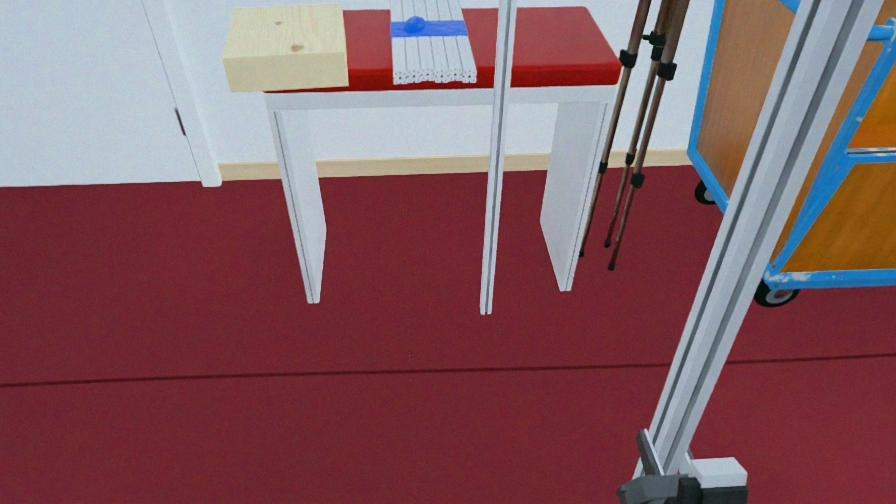

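move(base={"turn_rad_s":-0.45,"for_s":3.49}, cameras=[])

move(base={"x_m_s":0.3,"for_s":4.37}, cameras=[])

move(base={"turn_rad_s":0.45,"for_s":3.5}, joints={"torso_squat_rad":0.4}, cameras=[])

move(joints={"right_hand_roll_rad":0.0}, min_time_s=2.5, cameras=[])

move(target={"side":"right","x":0.28,"y":-0.265,"z":0.85,"quat_wxyz":[1,0,0,0]}, min_time_s=2, cameras=[])

move(joints={"torso_pitch_rad":0.4}, cameras=[])

move(target={"side":"right","x":0.30,"y":-0.28,"z":0.80,"quat_wxyz":[1,0,0,0.006]}, cameras=[])

move(base={"x_m_s":0.2,"for_s":2.95}, cameras=["head_camera"])

Scene clock: 522.03 s.
Joint torques (N m): left_arm=[-2.37 0.84 -0.5 -1.59 -0.21 -0.57 0.13] | right_arm=[-13.46 -4.43 0.01 -8.89 0.01 -4.5 -0.22]
External joint torques (N m): left_arm=[-0.2 0.02 -0.58 -0.26 -0.22 0.04 0.14] | right_arm=[-3.77 -0.79 0.46 -3.83 0.07 -2.53 -0.21]
Wrist force (N): left_arm=[-2.3 0.2 -9.0] | right_arm=[-4.1 10.2 -6.4]
Wrist torque (N m): left_arm=[-0.26 -0.26 0.19] | right_arm=[-0.17 -0.42 -0.31]
Wrist force, peak (N): left_arm=[-2.4 -0.1 -9.8] | right_arm=[-4.7 10.6 -6.5]
move: done
base_odometry: x=-0.180 y=+1.045 heading=-1.577
lidar_m: 3.10 1.27 1.17 1.03 1.10 2.29 3.79 1.26 0.90 0.86 0.28 1.21
base_status: done (sent for 3.5 of 3.5 s)
joint_positions: torso_squat_rad=+0.700 torso_shift_rad=+0.000 torso_pitch_rad=+0.000 torso_yaw_rad=+0.000 left_shoulder_pitch_rad=+0.027 left_shoulder_roll_rad=+0.023 left_shoulder_yaw_rad=+0.023 left_elbow_rad=-0.260 left_forearm_roll_rad=+0.047 left_wrist_pitch_rad=-0.042 left_hand_roll_rad=+0.019 left_gripper_m=+0.101 right_shoulder_pitch_rad=-0.202 right_shoulder_roll_rad=-0.105 right_shoulder_yaw_rad=-0.024 right_elbow_rad=-0.325 right_forearm_roll_rad=-0.030 right_wrist_pitch_rad=-1.056 right_hand_roll_rad=+1.480 right_gripper_m=+0.030 head_pan_rad=+0.000 head_tilt_rad=+0.800
wheel_motors_off: 0
motor_effort: left_wheel=+14(55) right_wheel=+9(51)
chest: x=-0.2279 y=+0.0003 z=+1.1253 quat_wxyz=(+1.000, +0.000, +0.000, +0.000) (m; base frame)
left_hand: x=-0.1123 y=+0.2419 z=+0.4507 quat_wxyz=(+0.989, +0.010, -0.138, +0.047) (m; base frame)
right_hand: x=+0.1873 y=-0.2681 z=+0.7072 quat_wxyz=(+0.498, -0.502, -0.502, +0.498) (m; base frame)
pictures: none

Scene clock: 527.47 s.
Joint torques (N m): left_arm=[-2.01 1.3 -0.3 -1.82 0.02 -0.66 -0.02] | right_arm=[-12.64 -4.72 0.28 -8.8 0 -4.44 0.01]
External joint torques (N m): left_arm=[0.15 0.48 -0.37 -0.49 0.02 -0.06 -0.01] | right_arm=[-2.95 -1.09 0.73 -3.75 0.07 -2.44 0.01]
Wrist force (N): left_arm=[-2.5 0.4 -9.1] | right_arm=[-4.4 10.6 -6.7]
Wrist torque (N m): left_arm=[-0.29 -0.28 0.17] | right_arm=[-0.33 -0.44 -0.34]
Wrist force, peak (N): left_arm=[-2.7 0.6 -9.4] | right_arm=[-4.5 10.8 -7.4]
move: done
base_odometry: x=-0.189 y=-0.265 heading=-1.577
lidar_m: 3.00 2.51 0.93 0.88 0.93 1.48 3.63 1.21 0.87 0.82 0.29 1.15
base_status: done (sent for 4.37 of 4.37 s)
joint_positions: torso_squat_rad=+0.700 torso_shift_rad=+0.000 torso_pitch_rad=+0.000 torso_yaw_rad=+0.000 left_shoulder_pitch_rad=+0.027 left_shoulder_roll_rad=+0.023 left_shoulder_yaw_rad=+0.023 left_elbow_rad=-0.260 left_forearm_roll_rad=+0.047 left_wrist_pitch_rad=-0.042 left_hand_roll_rad=+0.019 left_gripper_m=+0.101 right_shoulder_pitch_rad=-0.202 right_shoulder_roll_rad=-0.105 right_shoulder_yaw_rad=-0.024 right_elbow_rad=-0.325 right_forearm_roll_rad=-0.030 right_wrist_pitch_rad=-1.056 right_hand_roll_rad=+1.480 right_gripper_m=+0.030 head_pan_rad=+0.000 head_tilt_rad=+0.800
wheel_motors_off: 0
motor_effort: left_wheel=+0(52) right_wheel=-8(53)
chest: x=-0.2278 y=+0.0003 z=+1.1253 quat_wxyz=(+1.000, +0.000, +0.000, +0.000) (m; base frame)
left_hand: x=-0.1121 y=+0.2419 z=+0.4507 quat_wxyz=(+0.989, +0.010, -0.138, +0.047) (m; base frame)
right_hand: x=+0.1875 y=-0.2681 z=+0.7073 quat_wxyz=(+0.498, -0.502, -0.502, +0.498) (m; base frame)
pictures: none

Scene clock: 532.30 s.
Joint torques (N m): left_arm=[-1.23 0.16 -0.66 -1.35 -0.22 -0.38 0.37] | right_arm=[-13.2 -4.35 -0.03 -8.84 -0.2 -4.26 -0.14]
External joint torques (N m): left_arm=[0.94 -0.67 -0.74 -0.02 -0.23 0.23 0.38] | right_arm=[-3.51 -0.72 0.43 -3.79 -0.13 -2.28 -0.14]
Wrist force (N): left_arm=[-2.6 0.6 -9.1] | right_arm=[-4.3 10.2 -6.5]
Wrist torque (N m): left_arm=[-0.36 -0.34 0.22] | right_arm=[-0.28 -0.45 -0.35]
Wrist force, peak (N): left_arm=[-2.6 1.0 -9.4] | right_arm=[-4.4 11.1 -6.5]
move: done
base_odometry: x=-0.189 y=-0.265 heading=-0.003
lidar_m: 0.89 0.93 1.48 3.51 1.20 0.85 0.81 0.86 1.16 3.05 2.49 0.94
base_status: done (sent for 3.5 of 3.5 s)
joint_positions: torso_squat_rad=+0.400 torso_shift_rad=+0.000 torso_pitch_rad=+0.000 torso_yaw_rad=+0.000 left_shoulder_pitch_rad=+0.027 left_shoulder_roll_rad=+0.023 left_shoulder_yaw_rad=+0.023 left_elbow_rad=-0.260 left_forearm_roll_rad=+0.047 left_wrist_pitch_rad=-0.042 left_hand_roll_rad=+0.019 left_gripper_m=+0.101 right_shoulder_pitch_rad=-0.202 right_shoulder_roll_rad=-0.105 right_shoulder_yaw_rad=-0.024 right_elbow_rad=-0.325 right_forearm_roll_rad=-0.030 right_wrist_pitch_rad=-1.056 right_hand_roll_rad=+1.480 right_gripper_m=+0.030 head_pan_rad=+0.000 head_tilt_rad=+0.800
joint_status: all done
wheel_motors_off: 0
motor_effort: left_wheel=+7(49) right_wheel=+15(42)
chest: x=-0.2278 y=+0.0003 z=+1.2347 quat_wxyz=(+1.000, +0.000, +0.000, +0.000) (m; base frame)
left_hand: x=-0.1121 y=+0.2419 z=+0.5601 quat_wxyz=(+0.989, +0.010, -0.138, +0.047) (m; base frame)
right_hand: x=+0.1874 y=-0.2681 z=+0.8165 quat_wxyz=(+0.499, -0.502, -0.502, +0.498) (m; base frame)
pictures: none

Scene clock: 535.10 s.
Joint torques (N m): left_arm=[-1.24 0.67 -0.27 -1.6 0.13 -0.47 0.19] | right_arm=[-13.59 -4.4 0.21 -8.75 0.05 -4.48 -0.51]
External joint torques (N m): left_arm=[0.93 -0.15 -0.35 -0.27 0.13 0.14 0.21] | right_arm=[-3.9 -0.71 0.65 -3.69 0.09 -2.5 -0.57]
Wrist force (N): left_arm=[-2.6 0.4 -9.1] | right_arm=[-19.9 -3.5 -7.0]
Wrist torque (N m): left_arm=[-0.32 -0.34 0.21] | right_arm=[0.01 -0.79 -0.07]
Wrist force, peak (N): left_arm=[-3.0 0.6 -9.3] | right_arm=[-20.0 -3.1 -6.9]
move: done
base_odometry: x=-0.189 y=-0.265 heading=-0.003
lidar_m: 0.89 0.92 1.48 3.50 1.19 0.86 0.82 0.85 1.15 3.06 2.47 0.94
joint_positions: torso_squat_rad=+0.400 torso_shift_rad=+0.000 torso_pitch_rad=+0.000 torso_yaw_rad=+0.000 left_shoulder_pitch_rad=+0.027 left_shoulder_roll_rad=+0.023 left_shoulder_yaw_rad=+0.023 left_elbow_rad=-0.260 left_forearm_roll_rad=+0.047 left_wrist_pitch_rad=-0.042 left_hand_roll_rad=+0.019 left_gripper_m=+0.101 right_shoulder_pitch_rad=-0.202 right_shoulder_roll_rad=-0.105 right_shoulder_yaw_rad=-0.024 right_elbow_rad=-0.325 right_forearm_roll_rad=-0.030 right_wrist_pitch_rad=-1.056 right_hand_roll_rad=+0.000 right_gripper_m=+0.030 head_pan_rad=+0.000 head_tilt_rad=+0.800
joint_status: all done
wheel_motors_off: 0
motor_effort: left_wheel=+7(8) right_wheel=+16(17)
chest: x=-0.2278 y=+0.0003 z=+1.2347 quat_wxyz=(+1.000, +0.000, +0.000, +0.000) (m; base frame)
left_hand: x=-0.1121 y=+0.2419 z=+0.5601 quat_wxyz=(+0.989, +0.010, -0.138, +0.047) (m; base frame)
right_hand: x=+0.1874 y=-0.2681 z=+0.8165 quat_wxyz=(+0.704, -0.032, -0.709, +0.032) (m; base frame)
pictures: none

Scene clock: 537.47 s.
Joint torques (N m): left_arm=[-2.35 0.58 -0.73 -1.77 -0.16 -0.63 0.18] | right_arm=[-25.38 -10.98 0.32 -9.87 0.1 -0.85 -0.26]
External joint torques (N m): left_arm=[-0.18 -0.24 -0.8 -0.44 -0.17 -0.02 0.19] | right_arm=[-2.33 -2.29 0.94 -2.56 -0.15 -0.56 -0.27]
Wrist force (N): left_arm=[-2.8 0.2 -9.0] | right_arm=[-6.8 -4.8 -21.8]
Wrist torque (N m): left_arm=[-0.28 -0.35 0.19] | right_arm=[-0.18 -0.54 -0.28]
Wrist force, peak (N): left_arm=[-3.0 0.2 -9.3] | right_arm=[-7.6 -3.8 -22.8]
move: short
base_odometry: x=-0.189 y=-0.265 heading=-0.003
lidar_m: 0.89 0.93 1.49 3.51 1.19 0.85 0.82 0.86 1.14 3.04 2.48 0.94
joint_positions: torso_squat_rad=+0.400 torso_shift_rad=+0.000 torso_pitch_rad=+0.000 torso_yaw_rad=+0.000 left_shoulder_pitch_rad=+0.027 left_shoulder_roll_rad=+0.023 left_shoulder_yaw_rad=+0.023 left_elbow_rad=-0.260 left_forearm_roll_rad=+0.047 left_wrist_pitch_rad=-0.042 left_hand_roll_rad=+0.019 left_gripper_m=+0.101 right_shoulder_pitch_rad=-0.984 right_shoulder_roll_rad=-0.281 right_shoulder_yaw_rad=+0.071 right_elbow_rad=-0.267 right_forearm_roll_rad=-0.384 right_wrist_pitch_rad=+1.120 right_hand_roll_rad=+0.027 right_gripper_m=+0.030 head_pan_rad=+0.000 head_tilt_rad=+0.800
joint_status: all done
wheel_motors_off: 0
motor_effort: left_wheel=+7(9) right_wheel=+18(21)
chest: x=-0.2279 y=+0.0003 z=+1.2347 quat_wxyz=(+1.000, +0.000, +0.000, +0.000) (m; base frame)
left_hand: x=-0.1122 y=+0.2419 z=+0.5601 quat_wxyz=(+0.989, +0.010, -0.138, +0.047) (m; base frame)
right_hand: x=+0.2787 y=-0.2648 z=+0.8499 quat_wxyz=(+0.998, -0.005, -0.060, +0.000) (m; base frame)
right_hand_status: short (checked arc, as near as the solve gets, planned for 2.0 s): 1 mm and 7.0 deg off. The place is met; only the turn is off.
pictures: none

Scene clock: 539.60 s.
Joint torques (N m): left_arm=[8.15 0.29 -0.42 2.25 -0.06 0.12 -0.07] | right_arm=[-18.49 -9 -0.14 -6.78 0.22 1.02 -0.51]
External joint torques (N m): left_arm=[0.13 -0.56 -0.58 -0.42 -0.07 -0.01 -0.08] | right_arm=[-3.09 -1.72 0.34 -2.31 0 0.52 -0.49]
Wrist force (N): left_arm=[0.2 0.3 -9.4] | right_arm=[-0.8 -4.7 -21.2]
Wrist torque (N m): left_arm=[-0.33 -0.12 0.18] | right_arm=[-0.21 -0.40 -0.38]
Wrist force, peak (N): left_arm=[-1.5 0.3 -9.6] | right_arm=[-5.2 -4.5 -22.0]
move: done
base_odometry: x=-0.189 y=-0.265 heading=-0.003
lidar_m: 0.88 0.92 1.47 3.50 1.20 0.85 0.81 0.86 1.17 3.05 2.49 0.93
joint_positions: torso_squat_rad=+0.400 torso_shift_rad=+0.000 torso_pitch_rad=+0.400 torso_yaw_rad=+0.000 left_shoulder_pitch_rad=+0.027 left_shoulder_roll_rad=+0.023 left_shoulder_yaw_rad=+0.023 left_elbow_rad=-0.260 left_forearm_roll_rad=+0.047 left_wrist_pitch_rad=-0.042 left_hand_roll_rad=+0.019 left_gripper_m=+0.101 right_shoulder_pitch_rad=-0.984 right_shoulder_roll_rad=-0.281 right_shoulder_yaw_rad=+0.071 right_elbow_rad=-0.267 right_forearm_roll_rad=-0.384 right_wrist_pitch_rad=+1.120 right_hand_roll_rad=+0.027 right_gripper_m=+0.030 head_pan_rad=+0.000 head_tilt_rad=+0.800
joint_status: all done
wheel_motors_off: 0
motor_effort: left_wheel=+6(8) right_wheel=+19(22)
chest: x=-0.1074 y=+0.0003 z=+1.2102 quat_wxyz=(+0.980, +0.000, +0.199, +0.000) (m; base frame)
left_hand: x=-0.2635 y=+0.2419 z=+0.5438 quat_wxyz=(+0.997, +0.019, +0.061, +0.044) (m; base frame)
right_hand: x=+0.2095 y=-0.2649 z=+0.6586 quat_wxyz=(+0.990, -0.005, +0.139, +0.001) (m; base frame)
pictures: none

Scene clock: 541.80 s.
Joint torques (N m): left_arm=[8.79 0.42 -0.65 2.07 0.01 0.08 0.18] | right_arm=[-17.48 -10.29 -4.27 -11.35 0.09 -0.15 -0.19]
External joint torques (N m): left_arm=[0.78 -0.43 -0.81 -0.59 0.01 -0.04 0.17] | right_arm=[-2.84 -1.37 -0.71 -3.33 -0.16 -0.11 -0.19]
Wrist force (N): left_arm=[0.0 0.4 -9.3] | right_arm=[-4.8 -4.6 -21.6]
Wrist torque (N m): left_arm=[-0.33 -0.16 0.18] | right_arm=[-0.25 -0.50 -0.33]
Wrist force, peak (N): left_arm=[-0.3 0.3 -9.9] | right_arm=[-7.6 -7.8 -22.5]
move: done
base_odometry: x=-0.189 y=-0.265 heading=-0.003
lidar_m: 0.88 0.94 1.47 3.51 1.19 0.85 0.81 0.86 1.15 3.06 2.48 0.93
joint_positions: torso_squat_rad=+0.400 torso_shift_rad=+0.000 torso_pitch_rad=+0.400 torso_yaw_rad=+0.000 left_shoulder_pitch_rad=+0.027 left_shoulder_roll_rad=+0.023 left_shoulder_yaw_rad=+0.023 left_elbow_rad=-0.260 left_forearm_roll_rad=+0.047 left_wrist_pitch_rad=-0.042 left_hand_roll_rad=+0.019 left_gripper_m=+0.101 right_shoulder_pitch_rad=-0.708 right_shoulder_roll_rad=-0.421 right_shoulder_yaw_rad=-0.002 right_elbow_rad=-1.325 right_forearm_roll_rad=-0.392 right_wrist_pitch_rad=+1.620 right_hand_roll_rad=-0.123 right_gripper_m=+0.030 head_pan_rad=+0.000 head_tilt_rad=+0.800
joint_status: all done
wheel_motors_off: 0
motor_effort: left_wheel=+5(7) right_wheel=+18(22)
chest: x=-0.1074 y=+0.0003 z=+1.2102 quat_wxyz=(+0.980, +0.000, +0.199, +0.000) (m; base frame)
left_hand: x=-0.2634 y=+0.2419 z=+0.5438 quat_wxyz=(+0.997, +0.019, +0.061, +0.044) (m; base frame)
right_hand: x=+0.2993 y=-0.2798 z=+0.8003 quat_wxyz=(+1.000, +0.001, +0.002, +0.006) (m; base frame)
right_hand_status: reached (checked arc, planned for 1.4 s): 1 mm and 0.3 deg off.
pictures: none

Scene clock: 545.80 s.
Joint torques (N m): left_arm=[8.9 0.64 -0.34 2.51 0.07 0.15 0.26] | right_arm=[-16.63 -9.72 -3.78 -11.19 0.04 0.08 -0.32]
External joint torques (N m): left_arm=[0.88 -0.21 -0.5 -0.16 0.06 0.02 0.25] | right_arm=[-1.99 -0.8 -0.22 -3.17 -0.21 0.12 -0.32]
Wrist force (N): left_arm=[-0.2 0.4 -9.4] | right_arm=[-5.0 -4.4 -21.6]
Wrist torque (N m): left_arm=[-0.36 -0.18 0.19] | right_arm=[-0.28 -0.55 -0.34]
Wrist force, peak (N): left_arm=[0.2 0.2 -9.8] | right_arm=[-5.7 -4.7 -22.2]
move: done
base_odometry: x=+0.404 y=-0.266 heading=-0.002
lidar_m: 0.29 0.31 0.44 4.16 2.06 1.47 1.40 1.48 1.99 4.76 0.45 0.31
base_status: done (sent for 2.97 of 2.97 s)
joint_positions: torso_squat_rad=+0.400 torso_shift_rad=+0.000 torso_pitch_rad=+0.400 torso_yaw_rad=+0.000 left_shoulder_pitch_rad=+0.027 left_shoulder_roll_rad=+0.023 left_shoulder_yaw_rad=+0.023 left_elbow_rad=-0.260 left_forearm_roll_rad=+0.047 left_wrist_pitch_rad=-0.042 left_hand_roll_rad=+0.019 left_gripper_m=+0.101 right_shoulder_pitch_rad=-0.709 right_shoulder_roll_rad=-0.421 right_shoulder_yaw_rad=-0.002 right_elbow_rad=-1.325 right_forearm_roll_rad=-0.392 right_wrist_pitch_rad=+1.620 right_hand_roll_rad=-0.123 right_gripper_m=+0.030 head_pan_rad=+0.000 head_tilt_rad=+0.800
wheel_motors_off: 0
motor_effort: left_wheel=+9(43) right_wheel=-10(49)
chest: x=-0.1073 y=+0.0003 z=+1.2102 quat_wxyz=(+0.980, +0.000, +0.199, +0.000) (m; base frame)
left_hand: x=-0.2634 y=+0.2419 z=+0.5438 quat_wxyz=(+0.997, +0.019, +0.061, +0.044) (m; base frame)
right_hand: x=+0.2994 y=-0.2798 z=+0.8003 quat_wxyz=(+1.000, +0.001, +0.002, +0.006) (m; base frame)
pictures: head_camera
camera_calibration:
head_camera: T_world_to_cam=[[-0.0486278, -0.998209, 0.0348567, -0.0428284], [-0.91287, 0.0302539, -0.407129, 0.612688], [0.405345, -0.0516174, -0.912705, 1.20983], [0, 0, 0, 1]]

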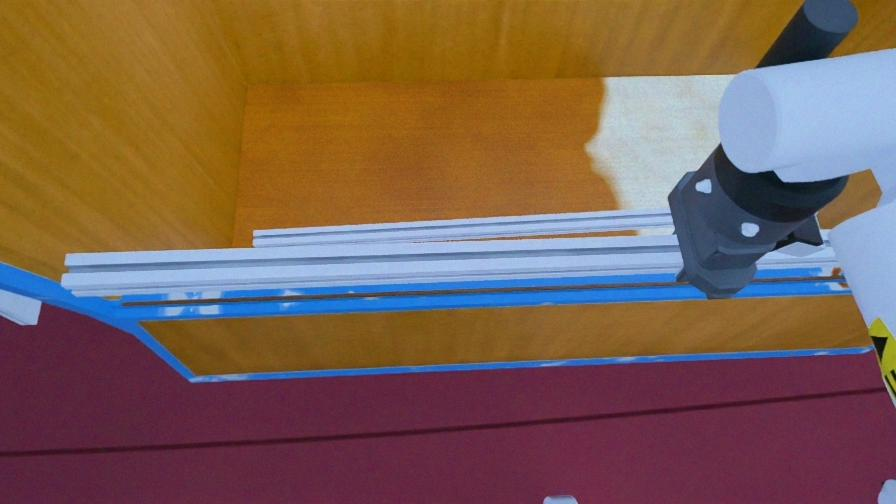

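move(target={"side":"right","x":0.37,"y":-0.28,"z":0.80,"quat_wxyz":[1,0,0,0.006]}, cameras=[])

move(base={"x_m_s":0.1,"for_s":0.76}, joints={"torso_shift_rad":0.25,"torso_squat_rad":0.6}, cameras=["head_camera"])

move(joints={"torso_pitch_rad":0.8}, min_time_s=2, cameras=["head_camera"])

move(target={"side":"right","x":0.39,"y":-0.2795,"z":0.42,"quat_wxyz":[1,0,0,0.008]}, min_time_s=2, cameras=["head_camera","right_wrist_camera"])

Scene clock: 556.50 s.
Joint torques (N m): left_arm=[8.97 1.21 -0.38 2.36 -0.25 0.27 0.35] | right_arm=[-21.92 -11.65 -3.34 -10.27 0.31 -0.06 0.08]
External joint torques (N m): left_arm=[0.95 0.37 -0.54 -0.31 -0.26 0.14 0.34] | right_arm=[-2.49 -1.62 -1.12 -2.56 0.06 -0.01 0.08]
Wrist force (N): left_arm=[0.1 0.3 -9.3] | right_arm=[-4.9 -4.6 -22.0]
Wrist torque (N m): left_arm=[-0.34 -0.12 0.19] | right_arm=[-0.23 -0.52 -0.17]
Wrist force, peak (N): left_arm=[-0.1 0.2 -9.8] | right_arm=[-7.6 -5.3 -23.2]
move: done
base_odometry: x=+0.404 y=-0.266 heading=-0.002
lidar_m: 0.29 0.29 0.43 4.15 2.05 1.48 1.41 1.47 1.99 4.76 0.46 0.31
joint_positions: torso_squat_rad=+0.400 torso_shift_rad=+0.000 torso_pitch_rad=+0.400 torso_yaw_rad=+0.000 left_shoulder_pitch_rad=+0.027 left_shoulder_roll_rad=+0.023 left_shoulder_yaw_rad=+0.023 left_elbow_rad=-0.260 left_forearm_roll_rad=+0.047 left_wrist_pitch_rad=-0.042 left_hand_roll_rad=+0.019 left_gripper_m=+0.101 right_shoulder_pitch_rad=-1.048 right_shoulder_roll_rad=-0.422 right_shoulder_yaw_rad=-0.005 right_elbow_rad=-0.772 right_forearm_roll_rad=-0.381 right_wrist_pitch_rad=+1.425 right_hand_roll_rad=-0.021 right_gripper_m=+0.030 head_pan_rad=+0.000 head_tilt_rad=+0.800
joint_status: all done
wheel_motors_off: 0
motor_effort: left_wheel=+9(10) right_wheel=-9(11)
chest: x=-0.1073 y=+0.0003 z=+1.2102 quat_wxyz=(+0.980, +0.000, +0.199, +0.000) (m; base frame)
left_hand: x=-0.2634 y=+0.2419 z=+0.5438 quat_wxyz=(+0.997, +0.019, +0.061, +0.044) (m; base frame)
right_hand: x=+0.3694 y=-0.2800 z=+0.7997 quat_wxyz=(+1.000, +0.000, +0.000, +0.006) (m; base frame)
right_hand_status: reached (checked arc, planned for 0.9 s): 1 mm and 0.0 deg off.
pictures: none

Scene clock: 559.00 s.
Joint torques (N m): left_arm=[9.68 0.54 -0.26 2.48 -0.31 0.08 0.21] | right_arm=[-22.06 -11.74 -2.5 -10.53 0.21 -0.13 -0.34]
External joint torques (N m): left_arm=[1.65 -0.31 -0.42 -0.19 -0.32 -0.04 0.21] | right_arm=[-2.63 -1.72 -0.29 -2.82 -0.04 -0.07 -0.34]
Wrist force (N): left_arm=[-0.1 0.0 -9.3] | right_arm=[-4.9 -4.5 -21.9]
Wrist torque (N m): left_arm=[-0.28 -0.19 0.17] | right_arm=[-0.22 -0.51 -0.37]
Wrist force, peak (N): left_arm=[-0.6 0.4 -9.8] | right_arm=[-6.4 -4.2 -22.2]
move: done
base_odometry: x=+0.481 y=-0.266 heading=-0.001
lidar_m: 0.21 0.24 0.32 1.61 2.18 1.56 1.49 1.55 2.09 4.46 0.32 0.23
base_status: done (sent for 0.77 of 0.77 s)
joint_positions: torso_squat_rad=+0.600 torso_shift_rad=+0.250 torso_pitch_rad=+0.401 torso_yaw_rad=+0.000 left_shoulder_pitch_rad=+0.027 left_shoulder_roll_rad=+0.023 left_shoulder_yaw_rad=+0.023 left_elbow_rad=-0.260 left_forearm_roll_rad=+0.047 left_wrist_pitch_rad=-0.042 left_hand_roll_rad=+0.019 left_gripper_m=+0.101 right_shoulder_pitch_rad=-1.048 right_shoulder_roll_rad=-0.422 right_shoulder_yaw_rad=-0.005 right_elbow_rad=-0.772 right_forearm_roll_rad=-0.381 right_wrist_pitch_rad=+1.425 right_hand_roll_rad=-0.021 right_gripper_m=+0.030 head_pan_rad=+0.000 head_tilt_rad=+0.800
joint_status: all done
wheel_motors_off: 0
motor_effort: left_wheel=+4(40) right_wheel=-6(24)
chest: x=+0.0357 y=+0.0003 z=+1.1252 quat_wxyz=(+0.980, +0.000, +0.199, +0.000) (m; base frame)
left_hand: x=-0.1205 y=+0.2419 z=+0.4588 quat_wxyz=(+0.997, +0.019, +0.061, +0.044) (m; base frame)
right_hand: x=+0.5123 y=-0.2800 z=+0.7144 quat_wxyz=(+1.000, +0.000, +0.000, +0.006) (m; base frame)
pictures: head_camera
camera_calibration:
head_camera: T_world_to_cam=[[-0.0485962, -0.998209, 0.0348884, -0.0329381], [-0.912986, 0.0302268, -0.406869, 0.708381], [0.405086, -0.051625, -0.91282, 1.07439], [0, 0, 0, 1]]

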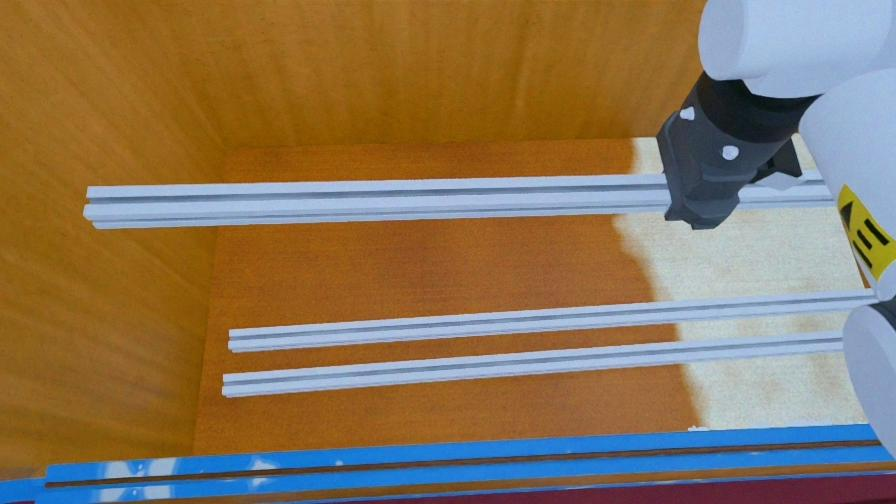

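Scene clock: 561.30 s.
Joint torques (N m): left_arm=[17.08 0.93 0.05 5.54 -0.09 1.07 0.19] | right_arm=[-13.71 -9.42 -2.55 -7.67 0.14 1.62 -0.24]
External joint torques (N m): left_arm=[0.15 0.19 -0.17 -0.71 -0.1 0.23 0.17] | right_arm=[-2.81 -1.19 -0.78 -2.23 -0.05 0.89 -0.22]
Wrist force (N): left_arm=[1.6 -0.2 -8.6] | right_arm=[1.1 -5.0 -20.9]
Wrist torque (N m): left_arm=[-0.25 -0.13 0.13] | right_arm=[-0.14 -0.39 -0.47]
Wrist force, peak (N): left_arm=[0.3 0.4 -9.5] | right_arm=[-3.2 -4.6 -22.4]
move: done
base_odometry: x=+0.481 y=-0.266 heading=-0.001
lidar_m: 0.22 0.23 0.32 1.63 2.18 1.55 1.48 1.54 2.11 4.45 0.34 0.22
joint_positions: torso_squat_rad=+0.600 torso_shift_rad=+0.250 torso_pitch_rad=+0.800 torso_yaw_rad=+0.000 left_shoulder_pitch_rad=+0.027 left_shoulder_roll_rad=+0.023 left_shoulder_yaw_rad=+0.023 left_elbow_rad=-0.260 left_forearm_roll_rad=+0.047 left_wrist_pitch_rad=-0.042 left_hand_roll_rad=+0.019 left_gripper_m=+0.101 right_shoulder_pitch_rad=-1.048 right_shoulder_roll_rad=-0.422 right_shoulder_yaw_rad=-0.005 right_elbow_rad=-0.772 right_forearm_roll_rad=-0.381 right_wrist_pitch_rad=+1.425 right_hand_roll_rad=-0.021 right_gripper_m=+0.030 head_pan_rad=+0.000 head_tilt_rad=+0.800
joint_status: all done
wheel_motors_off: 0
motor_effort: left_wheel=+5(5) right_wheel=-5(9)
chest: x=+0.1370 y=+0.0003 z=+1.0558 quat_wxyz=(+0.921, +0.000, +0.390, +0.000) (m; base frame)
left_hand: x=-0.2662 y=+0.2419 z=+0.5027 quat_wxyz=(+0.965, +0.027, +0.258, +0.039) (m; base frame)
right_hand: x=+0.4164 y=-0.2800 z=+0.4920 quat_wxyz=(+0.980, +0.001, +0.199, +0.006) (m; base frame)
pictures: head_camera
camera_calibration:
head_camera: T_world_to_cam=[[-0.0312325, -0.998207, 0.0510546, -0.0450471], [-0.99935, 0.0302655, -0.0196059, 0.375613], [0.0180256, -0.0516338, -0.998503, 1.11349], [0, 0, 0, 1]]

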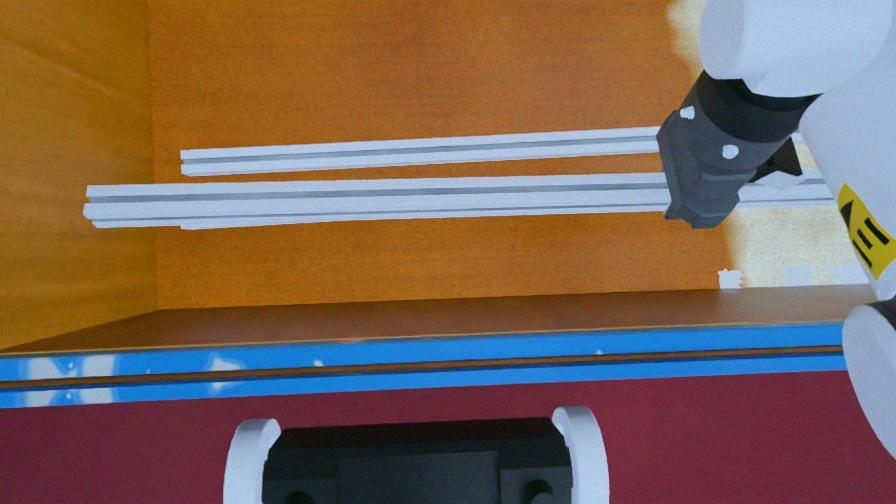

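Scene clock: 563.63 s.
Joint torques (N m): left_arm=[18.84 0.47 -0.26 5.35 -0.13 0.88 0.42] | right_arm=[-5.52 -5.85 -2.25 -7.94 0.11 -0.21 -0.51]
External joint torques (N m): left_arm=[1.92 -0.27 -0.48 -0.89 -0.13 0.04 0.39] | right_arm=[-0.45 0.27 -0.47 -2.62 -0.08 -0.16 -0.51]
Wrist force (N): left_arm=[1.8 0.0 -8.2] | right_arm=[-4.7 -4.7 -22.0]
Wrist torque (N m): left_arm=[-0.28 -0.09 0.14] | right_arm=[-0.28 -0.47 -0.36]
Wrist force, peak (N): left_arm=[2.0 -0.1 -9.0] | right_arm=[-4.9 -4.8 -22.5]
move: done
base_odometry: x=+0.481 y=-0.266 heading=-0.001
lidar_m: 0.22 0.21 0.33 1.61 2.17 1.55 1.48 1.55 2.09 4.46 0.32 0.23
joint_positions: torso_squat_rad=+0.600 torso_shift_rad=+0.250 torso_pitch_rad=+0.800 torso_yaw_rad=+0.000 left_shoulder_pitch_rad=+0.027 left_shoulder_roll_rad=+0.023 left_shoulder_yaw_rad=+0.023 left_elbow_rad=-0.260 left_forearm_roll_rad=+0.047 left_wrist_pitch_rad=-0.042 left_hand_roll_rad=+0.019 left_gripper_m=+0.101 right_shoulder_pitch_rad=-0.738 right_shoulder_roll_rad=-0.334 right_shoulder_yaw_rad=-0.005 right_elbow_rad=-0.925 right_forearm_roll_rad=-0.301 right_wrist_pitch_rad=+0.857 right_hand_roll_rad=-0.032 right_gripper_m=+0.030 head_pan_rad=+0.000 head_tilt_rad=+0.800
joint_status: all done
wheel_motors_off: 0
motor_effort: left_wheel=+5(5) right_wheel=-5(9)
chest: x=+0.1370 y=+0.0003 z=+1.0558 quat_wxyz=(+0.921, +0.000, +0.390, +0.000) (m; base frame)
left_hand: x=-0.2662 y=+0.2419 z=+0.5027 quat_wxyz=(+0.965, +0.027, +0.258, +0.039) (m; base frame)
right_hand: x=+0.3895 y=-0.2796 z=+0.4204 quat_wxyz=(+1.000, +0.000, +0.000, +0.008) (m; base frame)
right_hand_status: reached (checked arc, planned for 2.0 s): 1 mm and 0.0 deg off.
pictures: head_camera, right_wrist_camera
camera_calibration:
head_camera: T_world_to_cam=[[-0.0312328, -0.998207, 0.0510546, -0.0450471], [-0.99935, 0.0302657, -0.019607, 0.375614], [0.0180266, -0.0516338, -0.998503, 1.11349], [0, 0, 0, 1]]
right_wrist_camera: T_world_to_cam=[[-0.999979, 0.00172557, -0.00621343, 0.394265], [-0.00125154, 0.89328, 0.449499, 0.0915309], [0.00632598, 0.449498, -0.893259, 0.572827], [0, 0, 0, 1]]

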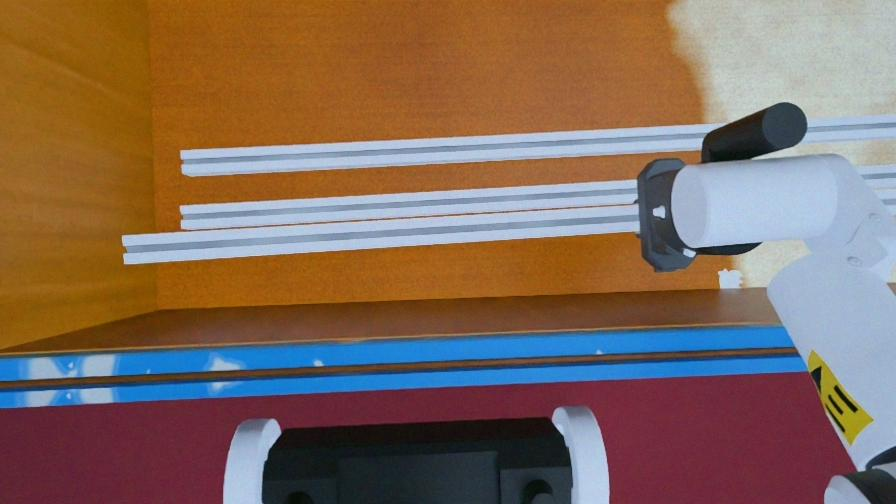

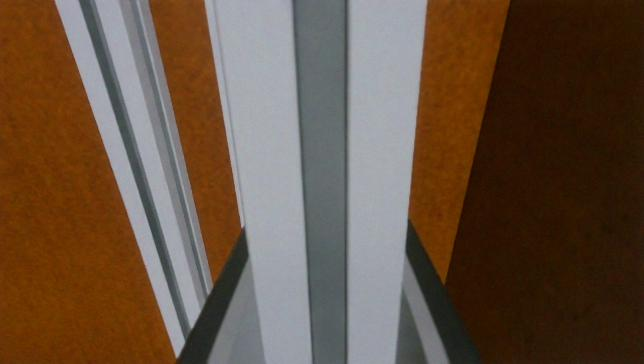

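move(target={"side":"right","x":0.376,"y":-0.2795,"z":0.345,"quat_wxyz":[1,0,0,0.008]}, min_time_s=2, cameras=["head_camera","right_wrist_camera"])

Scene clock: 568.83 s.
Joint torques (N m): left_arm=[18.18 0.83 -0.35 5.84 -0.17 1.12 0.48] | right_arm=[-7.46 -4.38 -1.28 -3.61 0.25 -0.62 0.09]
External joint torques (N m): left_arm=[1.25 0.09 -0.57 -0.4 -0.17 0.28 0.45] | right_arm=[-1.89 0.63 -0.93 -1.38 0.14 -0.28 0.09]
Wrist force (N): left_arm=[2.0 0.0 -8.5] | right_arm=[-6.9 -4.4 -21.7]
Wrist torque (N m): left_arm=[-0.26 -0.07 0.15] | right_arm=[-0.05 -0.52 -0.31]
Wrist force, peak (N): left_arm=[2.0 -0.3 -8.9] | right_arm=[-6.3 -4.7 -22.5]
move: short
base_odometry: x=+0.481 y=-0.266 heading=-0.001
lidar_m: 0.22 0.23 0.31 1.62 2.15 1.55 1.49 1.55 2.07 4.45 0.33 0.24
joint_positions: torso_squat_rad=+0.600 torso_shift_rad=+0.250 torso_pitch_rad=+0.800 torso_yaw_rad=+0.000 left_shoulder_pitch_rad=+0.027 left_shoulder_roll_rad=+0.023 left_shoulder_yaw_rad=+0.023 left_elbow_rad=-0.260 left_forearm_roll_rad=+0.047 left_wrist_pitch_rad=-0.042 left_hand_roll_rad=+0.019 left_gripper_m=+0.101 right_shoulder_pitch_rad=-0.942 right_shoulder_roll_rad=-0.260 right_shoulder_yaw_rad=-0.077 right_elbow_rad=-0.267 right_forearm_roll_rad=-0.289 right_wrist_pitch_rad=+0.269 right_hand_roll_rad=+0.093 right_gripper_m=+0.030 head_pan_rad=+0.000 head_tilt_rad=+0.800
joint_status: all done
wheel_motors_off: 0
motor_effort: left_wheel=+4(5) right_wheel=-6(9)
chest: x=+0.1370 y=+0.0003 z=+1.0558 quat_wxyz=(+0.921, +0.000, +0.390, +0.000) (m; base frame)
left_hand: x=-0.2662 y=+0.2419 z=+0.5027 quat_wxyz=(+0.965, +0.027, +0.258, +0.039) (m; base frame)
right_hand: x=+0.3698 y=-0.2777 z=+0.3698 quat_wxyz=(+0.997, -0.021, -0.069, +0.008) (m; base frame)
right_hand_status: short (checked arc, as near as the solve gets, planned for 2.0 s): 26 mm and 8.3 deg off.
pictures: head_camera, right_wrist_camera
camera_calibration:
head_camera: T_world_to_cam=[[-0.0312325, -0.998207, 0.0510542, -0.0450467], [-0.99935, 0.0302654, -0.0196072, 0.375614], [0.0180269, -0.0516334, -0.998503, 1.11349], [0, 0, 0, 1]]
right_wrist_camera: T_world_to_cam=[[-0.989415, -0.00127699, -0.145109, 0.420895], [-0.0610003, 0.910982, 0.40791, 0.154882], [0.131671, 0.412444, -0.901417, 0.473245], [0, 0, 0, 1]]

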